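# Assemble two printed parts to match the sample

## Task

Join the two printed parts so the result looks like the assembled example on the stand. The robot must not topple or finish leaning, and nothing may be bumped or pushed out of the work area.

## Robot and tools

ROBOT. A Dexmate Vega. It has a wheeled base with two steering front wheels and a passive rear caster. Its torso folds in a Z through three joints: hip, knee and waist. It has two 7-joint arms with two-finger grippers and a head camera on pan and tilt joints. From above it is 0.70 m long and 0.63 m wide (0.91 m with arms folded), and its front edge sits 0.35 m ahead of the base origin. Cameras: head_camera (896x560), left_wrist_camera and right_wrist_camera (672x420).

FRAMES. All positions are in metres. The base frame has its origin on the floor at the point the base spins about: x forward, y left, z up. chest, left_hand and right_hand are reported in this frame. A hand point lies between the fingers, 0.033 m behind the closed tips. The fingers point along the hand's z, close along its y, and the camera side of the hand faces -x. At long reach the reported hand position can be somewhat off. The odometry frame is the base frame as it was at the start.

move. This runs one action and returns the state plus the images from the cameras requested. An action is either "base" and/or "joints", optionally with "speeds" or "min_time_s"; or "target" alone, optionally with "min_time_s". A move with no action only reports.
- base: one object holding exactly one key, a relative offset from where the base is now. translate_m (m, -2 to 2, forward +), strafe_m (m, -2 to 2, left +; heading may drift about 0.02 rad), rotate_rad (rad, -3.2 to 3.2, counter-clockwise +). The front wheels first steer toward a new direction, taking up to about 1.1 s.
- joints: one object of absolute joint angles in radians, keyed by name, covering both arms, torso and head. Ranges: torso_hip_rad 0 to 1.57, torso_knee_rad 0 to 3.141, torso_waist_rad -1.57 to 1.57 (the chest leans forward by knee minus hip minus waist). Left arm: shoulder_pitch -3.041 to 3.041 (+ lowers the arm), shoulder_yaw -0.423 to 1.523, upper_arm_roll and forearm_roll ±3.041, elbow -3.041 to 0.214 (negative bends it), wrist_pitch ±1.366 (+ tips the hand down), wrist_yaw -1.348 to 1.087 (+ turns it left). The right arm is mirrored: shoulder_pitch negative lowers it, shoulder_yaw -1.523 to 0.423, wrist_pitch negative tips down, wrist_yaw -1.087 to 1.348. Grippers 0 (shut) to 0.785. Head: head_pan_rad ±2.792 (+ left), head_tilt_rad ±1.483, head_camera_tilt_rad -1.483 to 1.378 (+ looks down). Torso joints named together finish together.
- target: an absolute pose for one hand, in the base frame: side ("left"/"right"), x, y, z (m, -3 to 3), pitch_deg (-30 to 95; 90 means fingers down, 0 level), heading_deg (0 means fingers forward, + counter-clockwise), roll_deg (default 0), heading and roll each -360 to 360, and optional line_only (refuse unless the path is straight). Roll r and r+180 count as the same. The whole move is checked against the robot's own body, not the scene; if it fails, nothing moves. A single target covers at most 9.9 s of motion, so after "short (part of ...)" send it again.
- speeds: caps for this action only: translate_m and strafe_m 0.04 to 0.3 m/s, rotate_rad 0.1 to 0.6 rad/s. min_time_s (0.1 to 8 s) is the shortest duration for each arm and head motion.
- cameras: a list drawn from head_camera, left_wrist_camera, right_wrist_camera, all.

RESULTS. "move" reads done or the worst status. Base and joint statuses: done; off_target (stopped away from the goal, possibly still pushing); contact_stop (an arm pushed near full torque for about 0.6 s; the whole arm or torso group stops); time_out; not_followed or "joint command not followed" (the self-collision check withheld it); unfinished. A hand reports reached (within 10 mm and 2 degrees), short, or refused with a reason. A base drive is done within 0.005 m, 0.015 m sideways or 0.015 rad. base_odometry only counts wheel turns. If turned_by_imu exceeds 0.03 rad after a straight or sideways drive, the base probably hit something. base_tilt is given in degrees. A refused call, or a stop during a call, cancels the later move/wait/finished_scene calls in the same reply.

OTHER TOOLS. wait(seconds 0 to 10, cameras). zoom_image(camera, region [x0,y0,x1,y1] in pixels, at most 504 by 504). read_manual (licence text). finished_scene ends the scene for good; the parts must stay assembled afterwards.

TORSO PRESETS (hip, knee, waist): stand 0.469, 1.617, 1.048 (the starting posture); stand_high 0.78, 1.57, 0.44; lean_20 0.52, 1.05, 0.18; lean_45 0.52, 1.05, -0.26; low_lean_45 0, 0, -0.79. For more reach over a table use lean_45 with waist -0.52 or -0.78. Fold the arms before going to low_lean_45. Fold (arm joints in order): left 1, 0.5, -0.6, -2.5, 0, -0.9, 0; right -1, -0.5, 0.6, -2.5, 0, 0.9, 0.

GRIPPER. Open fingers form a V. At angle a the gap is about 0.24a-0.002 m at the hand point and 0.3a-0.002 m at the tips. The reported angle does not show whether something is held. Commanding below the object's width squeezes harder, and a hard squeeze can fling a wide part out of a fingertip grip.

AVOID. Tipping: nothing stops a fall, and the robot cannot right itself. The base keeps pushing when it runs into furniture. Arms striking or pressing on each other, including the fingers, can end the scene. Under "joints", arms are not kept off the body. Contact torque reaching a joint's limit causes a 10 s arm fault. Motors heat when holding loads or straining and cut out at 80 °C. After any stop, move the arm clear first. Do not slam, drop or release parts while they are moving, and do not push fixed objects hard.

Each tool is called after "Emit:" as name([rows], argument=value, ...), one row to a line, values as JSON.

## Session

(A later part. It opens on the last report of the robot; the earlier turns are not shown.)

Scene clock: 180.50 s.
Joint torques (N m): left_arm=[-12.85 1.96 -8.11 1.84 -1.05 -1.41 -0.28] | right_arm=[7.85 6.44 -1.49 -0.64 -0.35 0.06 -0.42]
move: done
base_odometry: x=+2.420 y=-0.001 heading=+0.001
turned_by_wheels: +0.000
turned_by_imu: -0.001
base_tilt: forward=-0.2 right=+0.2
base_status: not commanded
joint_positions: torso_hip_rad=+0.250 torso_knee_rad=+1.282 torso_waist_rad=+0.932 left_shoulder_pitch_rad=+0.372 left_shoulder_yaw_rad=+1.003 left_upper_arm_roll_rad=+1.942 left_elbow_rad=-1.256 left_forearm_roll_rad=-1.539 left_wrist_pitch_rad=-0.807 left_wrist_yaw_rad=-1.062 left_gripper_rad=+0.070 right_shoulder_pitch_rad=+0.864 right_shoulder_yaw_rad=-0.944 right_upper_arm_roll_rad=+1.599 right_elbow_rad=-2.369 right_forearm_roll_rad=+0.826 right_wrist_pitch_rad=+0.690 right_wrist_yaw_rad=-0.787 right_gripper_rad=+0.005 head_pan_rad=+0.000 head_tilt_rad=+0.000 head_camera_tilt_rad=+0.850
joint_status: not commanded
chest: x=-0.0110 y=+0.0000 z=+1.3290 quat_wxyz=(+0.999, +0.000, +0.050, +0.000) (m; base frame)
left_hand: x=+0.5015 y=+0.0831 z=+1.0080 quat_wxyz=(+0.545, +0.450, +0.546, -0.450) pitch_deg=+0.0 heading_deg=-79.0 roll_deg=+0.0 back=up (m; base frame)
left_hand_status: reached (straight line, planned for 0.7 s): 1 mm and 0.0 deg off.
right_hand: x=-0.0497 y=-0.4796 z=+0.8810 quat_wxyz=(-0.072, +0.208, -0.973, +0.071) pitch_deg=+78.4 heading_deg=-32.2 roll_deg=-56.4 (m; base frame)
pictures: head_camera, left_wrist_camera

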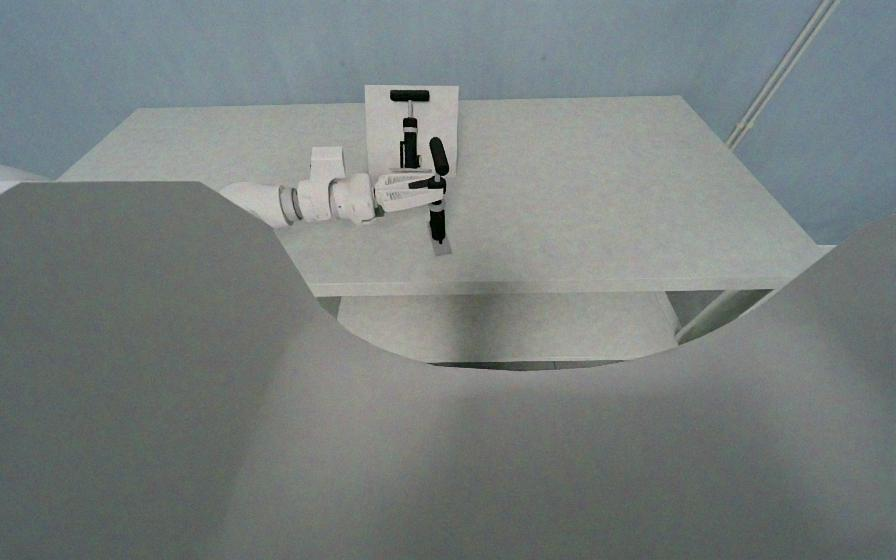

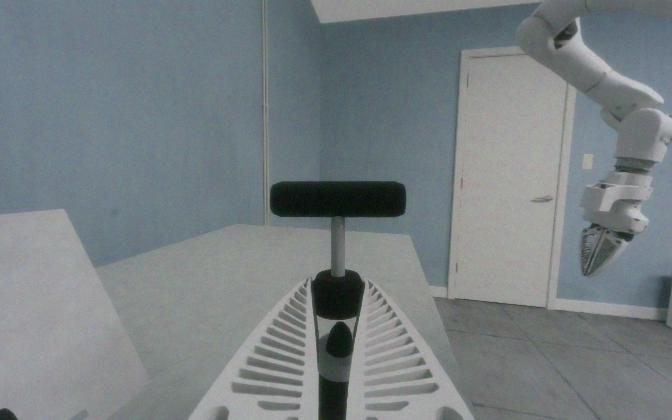

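Emit:
move(target={"side":"left","x":0.5013,"y":0.083,"z":0.99,"pitch_deg":0,"heading_deg":-79,"roll_deg":0,"line_only":true}, cameras=["head_camera","left_wrist_camera"])

Emit:
zoom_image(camera="head_camera", region=[390, 120, 490, 260])

Emit:
zoom_image(camera="left_wrist_camera", region=[240, 160, 440, 420])

Scene clock: 182.77 s.
Joint torques (N m): left_arm=[-10.65 -0.06 -8.64 2.43 -0.99 -1.43 -0.15] | right_arm=[7.2 8.05 -1.86 -2.85 -0.02 0.88 -0.5]
move: done
base_odometry: x=+2.420 y=-0.001 heading=+0.001
turned_by_wheels: +0.000
turned_by_imu: -0.001
base_tilt: forward=-0.4 right=+0.2
base_status: not commanded
joint_positions: torso_hip_rad=+0.250 torso_knee_rad=+1.282 torso_waist_rad=+0.932 left_shoulder_pitch_rad=+0.416 left_shoulder_yaw_rad=+0.956 left_upper_arm_roll_rad=+1.931 left_elbow_rad=-1.181 left_forearm_roll_rad=-1.566 left_wrist_pitch_rad=-0.834 left_wrist_yaw_rad=-1.095 left_gripper_rad=+0.070 right_shoulder_pitch_rad=+0.864 right_shoulder_yaw_rad=-0.944 right_upper_arm_roll_rad=+1.599 right_elbow_rad=-2.369 right_forearm_roll_rad=+0.826 right_wrist_pitch_rad=+0.690 right_wrist_yaw_rad=-0.787 right_gripper_rad=+0.005 head_pan_rad=+0.000 head_tilt_rad=+0.000 head_camera_tilt_rad=+0.850
joint_status: not commanded
chest: x=-0.0110 y=+0.0000 z=+1.3290 quat_wxyz=(+0.999, +0.000, +0.050, +0.000) (m; base frame)
left_hand: x=+0.5013 y=+0.0830 z=+0.9909 quat_wxyz=(+0.545, +0.450, +0.546, -0.450) pitch_deg=+0.0 heading_deg=-79.0 roll_deg=+0.0 back=up (m; base frame)
left_hand_status: reached (straight line, planned for 0.6 s): 1 mm and 0.0 deg off.
right_hand: x=-0.0497 y=-0.4796 z=+0.8810 quat_wxyz=(-0.072, +0.208, -0.973, +0.071) pitch_deg=+78.4 heading_deg=-32.2 roll_deg=-56.4 (m; base frame)
pictures: head_camera, left_wrist_camera

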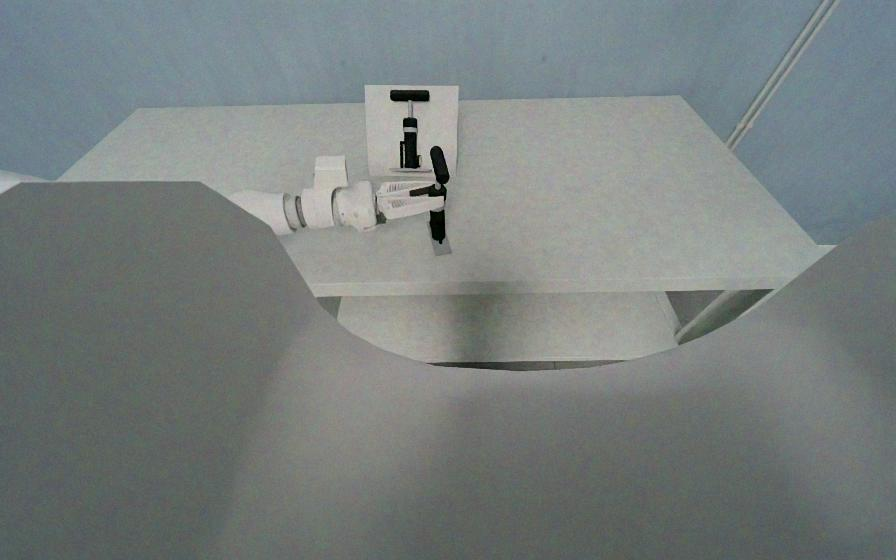

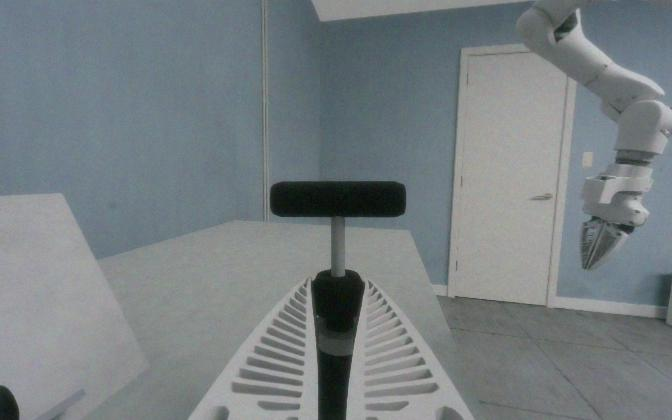

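Scaled by 3.600 from the camera's 896x560 image, which has a finer 960x600 frame.

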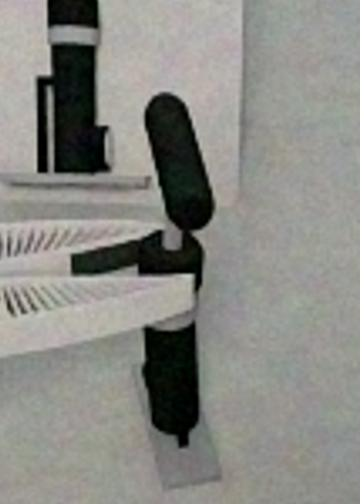

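Scaled by 1.938 from the camera's 672x420 image, which has a finer 960x600 frame.

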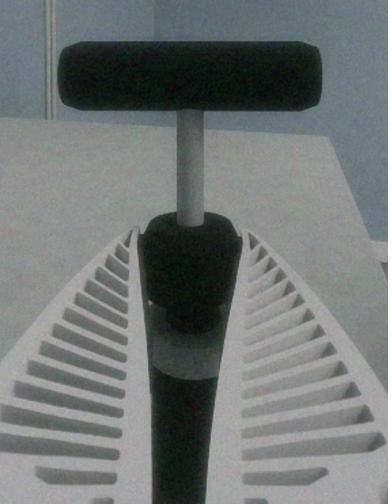

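Emit:
move(target={"side":"left","x":0.5013,"y":0.083,"z":0.977,"pitch_deg":0,"heading_deg":-79,"roll_deg":0,"line_only":true}, cameras=["head_camera","left_wrist_camera"])

Emit:
zoom_image(camera="head_camera", region=[390, 120, 490, 260])

Emit:
zoom_image(camera="left_wrist_camera", region=[240, 160, 440, 420])

Scene clock: 184.83 s.
Joint torques (N m): left_arm=[-11.47 3.63 -6.44 2.33 -0.63 -0.55 -0.41] | right_arm=[8.6 6.92 -1.48 -1.11 -0.17 0.43 -0.44]
move: done
base_odometry: x=+2.420 y=-0.001 heading=+0.001
turned_by_wheels: +0.000
turned_by_imu: -0.001
base_tilt: forward=-0.1 right=+0.0
base_status: not commanded
joint_positions: torso_hip_rad=+0.250 torso_knee_rad=+1.282 torso_waist_rad=+0.932 left_shoulder_pitch_rad=+0.451 left_shoulder_yaw_rad=+0.917 left_upper_arm_roll_rad=+1.920 left_elbow_rad=-1.116 left_forearm_roll_rad=-1.591 left_wrist_pitch_rad=-0.852 left_wrist_yaw_rad=-1.126 left_gripper_rad=+0.070 right_shoulder_pitch_rad=+0.864 right_shoulder_yaw_rad=-0.944 right_upper_arm_roll_rad=+1.599 right_elbow_rad=-2.369 right_forearm_roll_rad=+0.826 right_wrist_pitch_rad=+0.690 right_wrist_yaw_rad=-0.787 right_gripper_rad=+0.005 head_pan_rad=+0.000 head_tilt_rad=+0.000 head_camera_tilt_rad=+0.850
joint_status: not commanded
chest: x=-0.0110 y=+0.0000 z=+1.3290 quat_wxyz=(+0.999, +0.000, +0.050, +0.000) (m; base frame)
left_hand: x=+0.5013 y=+0.0830 z=+0.9779 quat_wxyz=(+0.546, +0.450, +0.546, -0.450) pitch_deg=+0.0 heading_deg=-79.0 roll_deg=+0.0 back=up (m; base frame)
left_hand_status: reached (straight line, planned for 0.5 s): 1 mm and 0.0 deg off.
right_hand: x=-0.0497 y=-0.4796 z=+0.8810 quat_wxyz=(-0.072, +0.208, -0.973, +0.071) pitch_deg=+78.4 heading_deg=-32.2 roll_deg=-56.4 (m; base frame)
pictures: head_camera, left_wrist_camera

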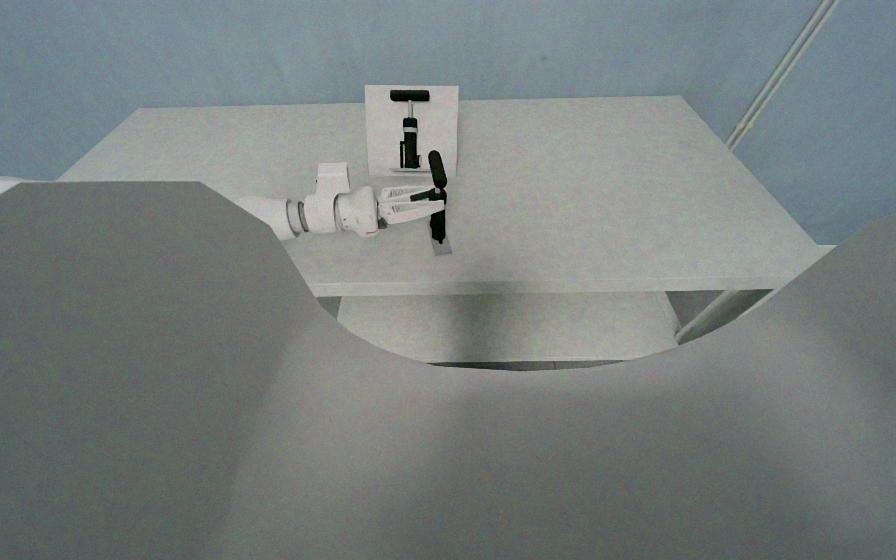

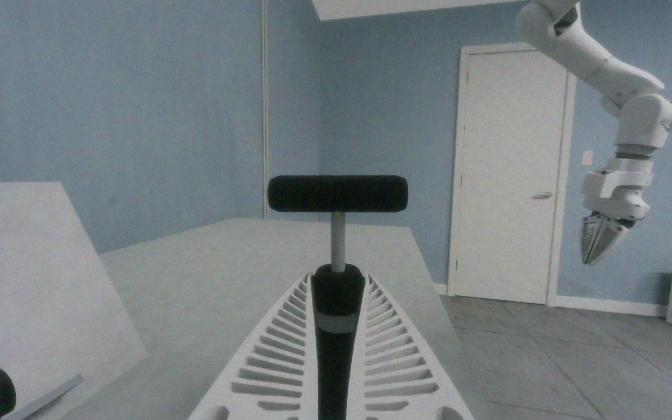

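Scaled by 3.600 from the camera's 896x560 image, which has a finer 960x600 frame.

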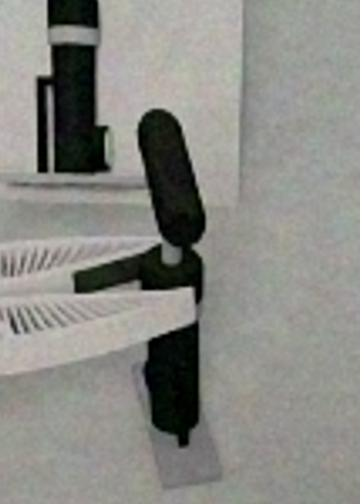

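Scaled by 1.938 from the camera's 672x420 image, which has a finer 960x600 frame.

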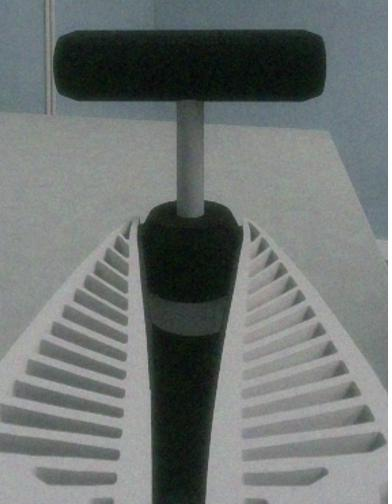

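Emit:
move(joints={"left_gripper_rad":0.28}, cameras=["left_wrist_camera"])

Emit:
move(target={"side":"left","x":0.472,"y":0.23,"z":0.995,"pitch_deg":0,"heading_deg":-79,"roll_deg":0,"line_only":true}, cameras=["head_camera","left_wrist_camera"])

Emit:
zoom_image(camera="head_camera", region=[390, 120, 490, 260])

Emit:
zoom_image(camera="left_wrist_camera", region=[240, 160, 440, 420])

Scene clock: 186.07 s.
Joint torques (N m): left_arm=[-12.17 2.03 -8.3 1.84 -1.16 -1.1 -0.02] | right_arm=[6.86 7.02 -1.72 -3.01 -0.21 0.55 -0.39]
move: done
base_odometry: x=+2.420 y=-0.001 heading=+0.001
turned_by_wheels: +0.000
turned_by_imu: +0.000
base_tilt: forward=-0.4 right=+0.3
base_status: not commanded
joint_positions: torso_hip_rad=+0.250 torso_knee_rad=+1.282 torso_waist_rad=+0.932 left_shoulder_pitch_rad=+0.453 left_shoulder_yaw_rad=+0.914 left_upper_arm_roll_rad=+1.920 left_elbow_rad=-1.112 left_forearm_roll_rad=-1.593 left_wrist_pitch_rad=-0.853 left_wrist_yaw_rad=-1.128 left_gripper_rad=+0.280 right_shoulder_pitch_rad=+0.864 right_shoulder_yaw_rad=-0.944 right_upper_arm_roll_rad=+1.599 right_elbow_rad=-2.369 right_forearm_roll_rad=+0.826 right_wrist_pitch_rad=+0.690 right_wrist_yaw_rad=-0.787 right_gripper_rad=+0.005 head_pan_rad=+0.000 head_tilt_rad=+0.000 head_camera_tilt_rad=+0.850
joint_status: all done
chest: x=-0.0110 y=+0.0000 z=+1.3290 quat_wxyz=(+0.999, +0.000, +0.050, +0.000) (m; base frame)
left_hand: x=+0.5012 y=+0.0830 z=+0.9769 quat_wxyz=(+0.545, +0.450, +0.546, -0.450) pitch_deg=+0.0 heading_deg=-79.0 roll_deg=+0.0 back=up (m; base frame)
right_hand: x=-0.0497 y=-0.4796 z=+0.8810 quat_wxyz=(-0.072, +0.208, -0.973, +0.071) pitch_deg=+78.4 heading_deg=-32.2 roll_deg=-56.4 (m; base frame)
pictures: left_wrist_camera

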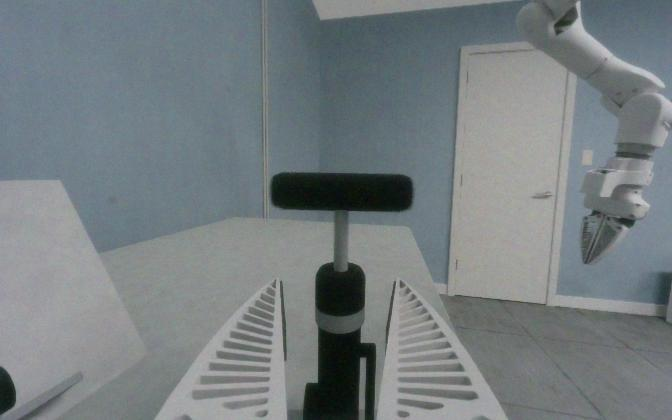

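Scene clock: 186.37 s.
Joint torques (N m): left_arm=[-10.37 1.6 -8.68 1.81 -1.25 -1.12 -0.33] | right_arm=[8.12 3.59 -1.83 -2.08 -0.35 0.45 -0.55]
move: refused
base_odometry: x=+2.420 y=-0.001 heading=+0.001
turned_by_wheels: +0.000
turned_by_imu: +0.000
base_tilt: forward=-0.3 right=+0.2
base_status: not commanded
joint_positions: torso_hip_rad=+0.250 torso_knee_rad=+1.282 torso_waist_rad=+0.932 left_shoulder_pitch_rad=+0.453 left_shoulder_yaw_rad=+0.914 left_upper_arm_roll_rad=+1.920 left_elbow_rad=-1.111 left_forearm_roll_rad=-1.593 left_wrist_pitch_rad=-0.853 left_wrist_yaw_rad=-1.128 left_gripper_rad=+0.280 right_shoulder_pitch_rad=+0.864 right_shoulder_yaw_rad=-0.944 right_upper_arm_roll_rad=+1.599 right_elbow_rad=-2.369 right_forearm_roll_rad=+0.826 right_wrist_pitch_rad=+0.690 right_wrist_yaw_rad=-0.787 right_gripper_rad=+0.005 head_pan_rad=+0.000 head_tilt_rad=+0.000 head_camera_tilt_rad=+0.850
joint_status: not commanded
chest: x=-0.0110 y=+0.0000 z=+1.3290 quat_wxyz=(+0.999, +0.000, +0.050, +0.000) (m; base frame)
left_hand: x=+0.5012 y=+0.0830 z=+0.9769 quat_wxyz=(+0.545, +0.450, +0.546, -0.450) pitch_deg=+0.0 heading_deg=-79.0 roll_deg=+0.0 back=up (m; base frame)
left_hand_status: refused: no posture of the arm gets there (left_wrist_yaw_rad at its limit): the closest leaves the hand 9.9 cm and 18 deg from the pose. Nothing moved.
right_hand: x=-0.0497 y=-0.4796 z=+0.8810 quat_wxyz=(-0.072, +0.208, -0.973, +0.071) pitch_deg=+78.4 heading_deg=-32.2 roll_deg=-56.4 (m; base frame)
pictures: head_camera, left_wrist_camera

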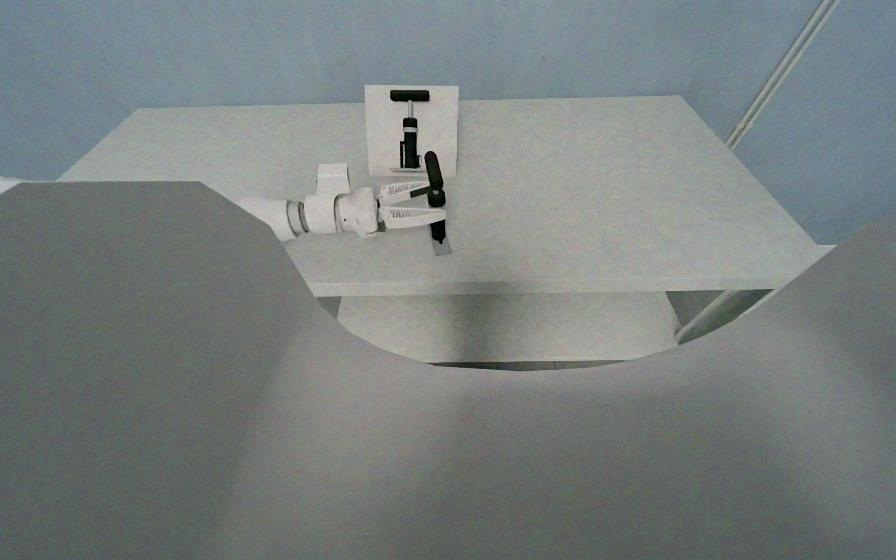

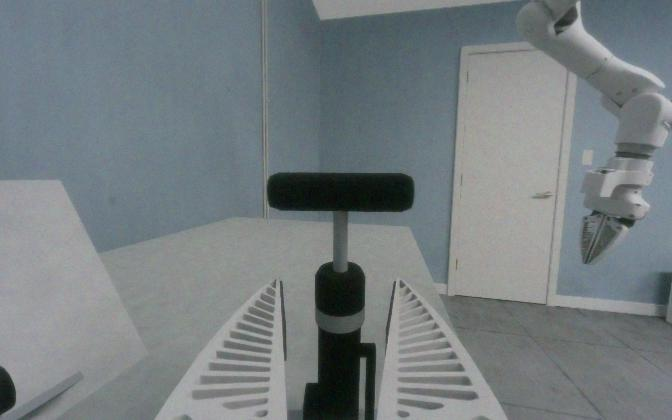

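Scaled by 3.600 from the camera's 896x560 image, which has a finer 960x600 frame.

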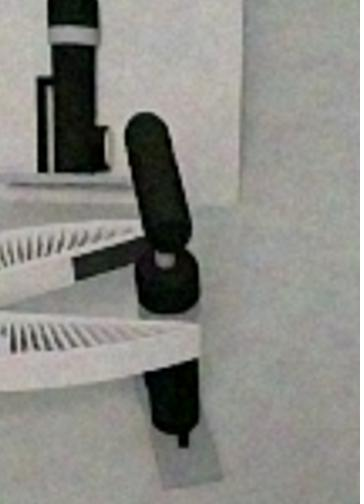

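Scaled by 1.938 from the camera's 672x420 image, which has a finer 960x600 frame.

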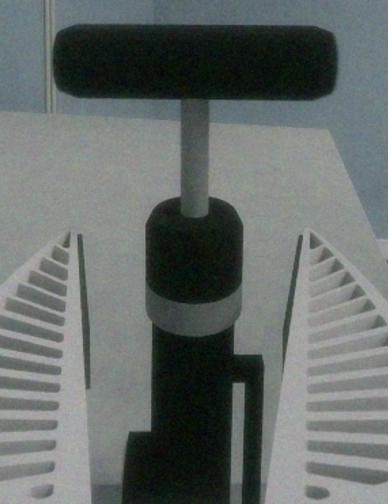

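Emit:
move(target={"side":"left","x":0.488,"y":0.150,"z":0.985,"pitch_deg":0,"heading_deg":-68,"roll_deg":0,"line_only":true}, cameras=["head_camera","left_wrist_camera"])

Scene clock: 189.57 s.
Joint torques (N m): left_arm=[-6.51 7.75 -4.69 -1.7 -0.15 -1.09 0.14] | right_arm=[7.29 6.66 -1.98 -1.77 -0.05 -0.1 -0.38]
move: done
base_odometry: x=+2.420 y=-0.001 heading=+0.001
turned_by_wheels: +0.000
turned_by_imu: -0.001
base_tilt: forward=-0.2 right=+0.2
base_status: not commanded
joint_positions: torso_hip_rad=+0.250 torso_knee_rad=+1.282 torso_waist_rad=+0.932 left_shoulder_pitch_rad=+0.454 left_shoulder_yaw_rad=+1.166 left_upper_arm_roll_rad=+1.984 left_elbow_rad=-1.356 left_forearm_roll_rad=-1.510 left_wrist_pitch_rad=-0.945 left_wrist_yaw_rad=-0.919 left_gripper_rad=+0.280 right_shoulder_pitch_rad=+0.864 right_shoulder_yaw_rad=-0.944 right_upper_arm_roll_rad=+1.599 right_elbow_rad=-2.369 right_forearm_roll_rad=+0.826 right_wrist_pitch_rad=+0.690 right_wrist_yaw_rad=-0.787 right_gripper_rad=+0.005 head_pan_rad=+0.000 head_tilt_rad=+0.000 head_camera_tilt_rad=+0.850
joint_status: not commanded
chest: x=-0.0110 y=+0.0000 z=+1.3290 quat_wxyz=(+0.999, +0.000, +0.050, +0.000) (m; base frame)
left_hand: x=+0.4883 y=+0.1488 z=+0.9847 quat_wxyz=(+0.585, +0.397, +0.586, -0.396) pitch_deg=+0.0 heading_deg=-68.2 roll_deg=+0.0 back=up (m; base frame)
left_hand_status: reached (straight line, planned for 1.1 s): 1 mm and 0.2 deg off.
right_hand: x=-0.0497 y=-0.4796 z=+0.8810 quat_wxyz=(-0.072, +0.208, -0.973, +0.071) pitch_deg=+78.4 heading_deg=-32.2 roll_deg=-56.4 (m; base frame)
pictures: head_camera, left_wrist_camera

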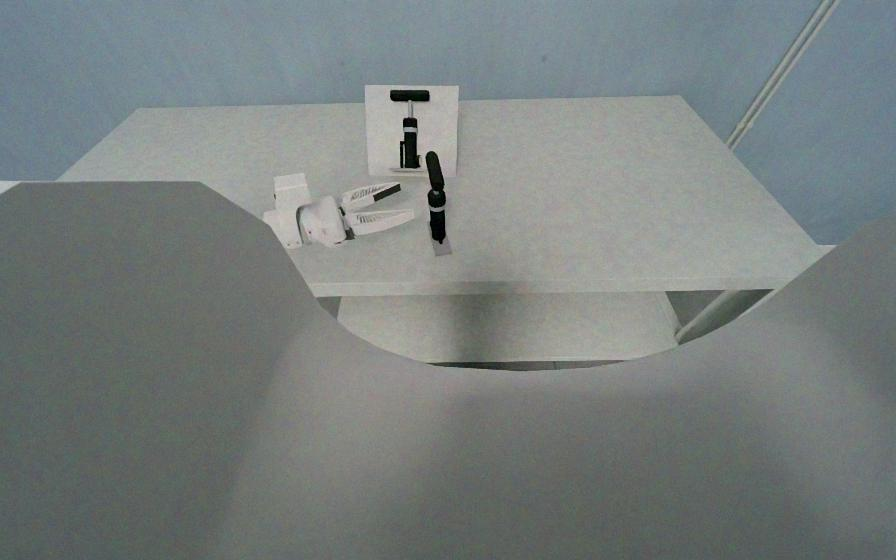

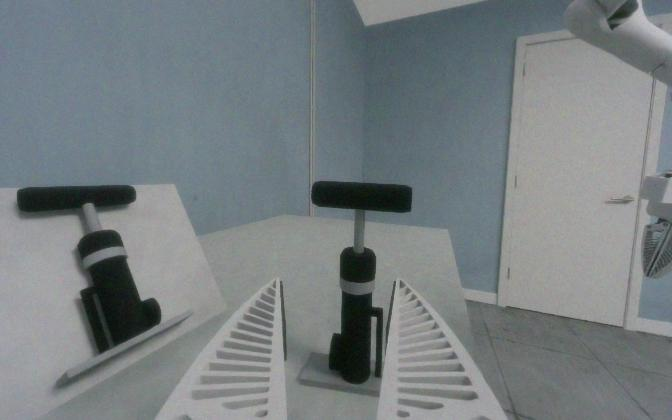

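Emit:
finished_scene()

The scene is finished: the task was done.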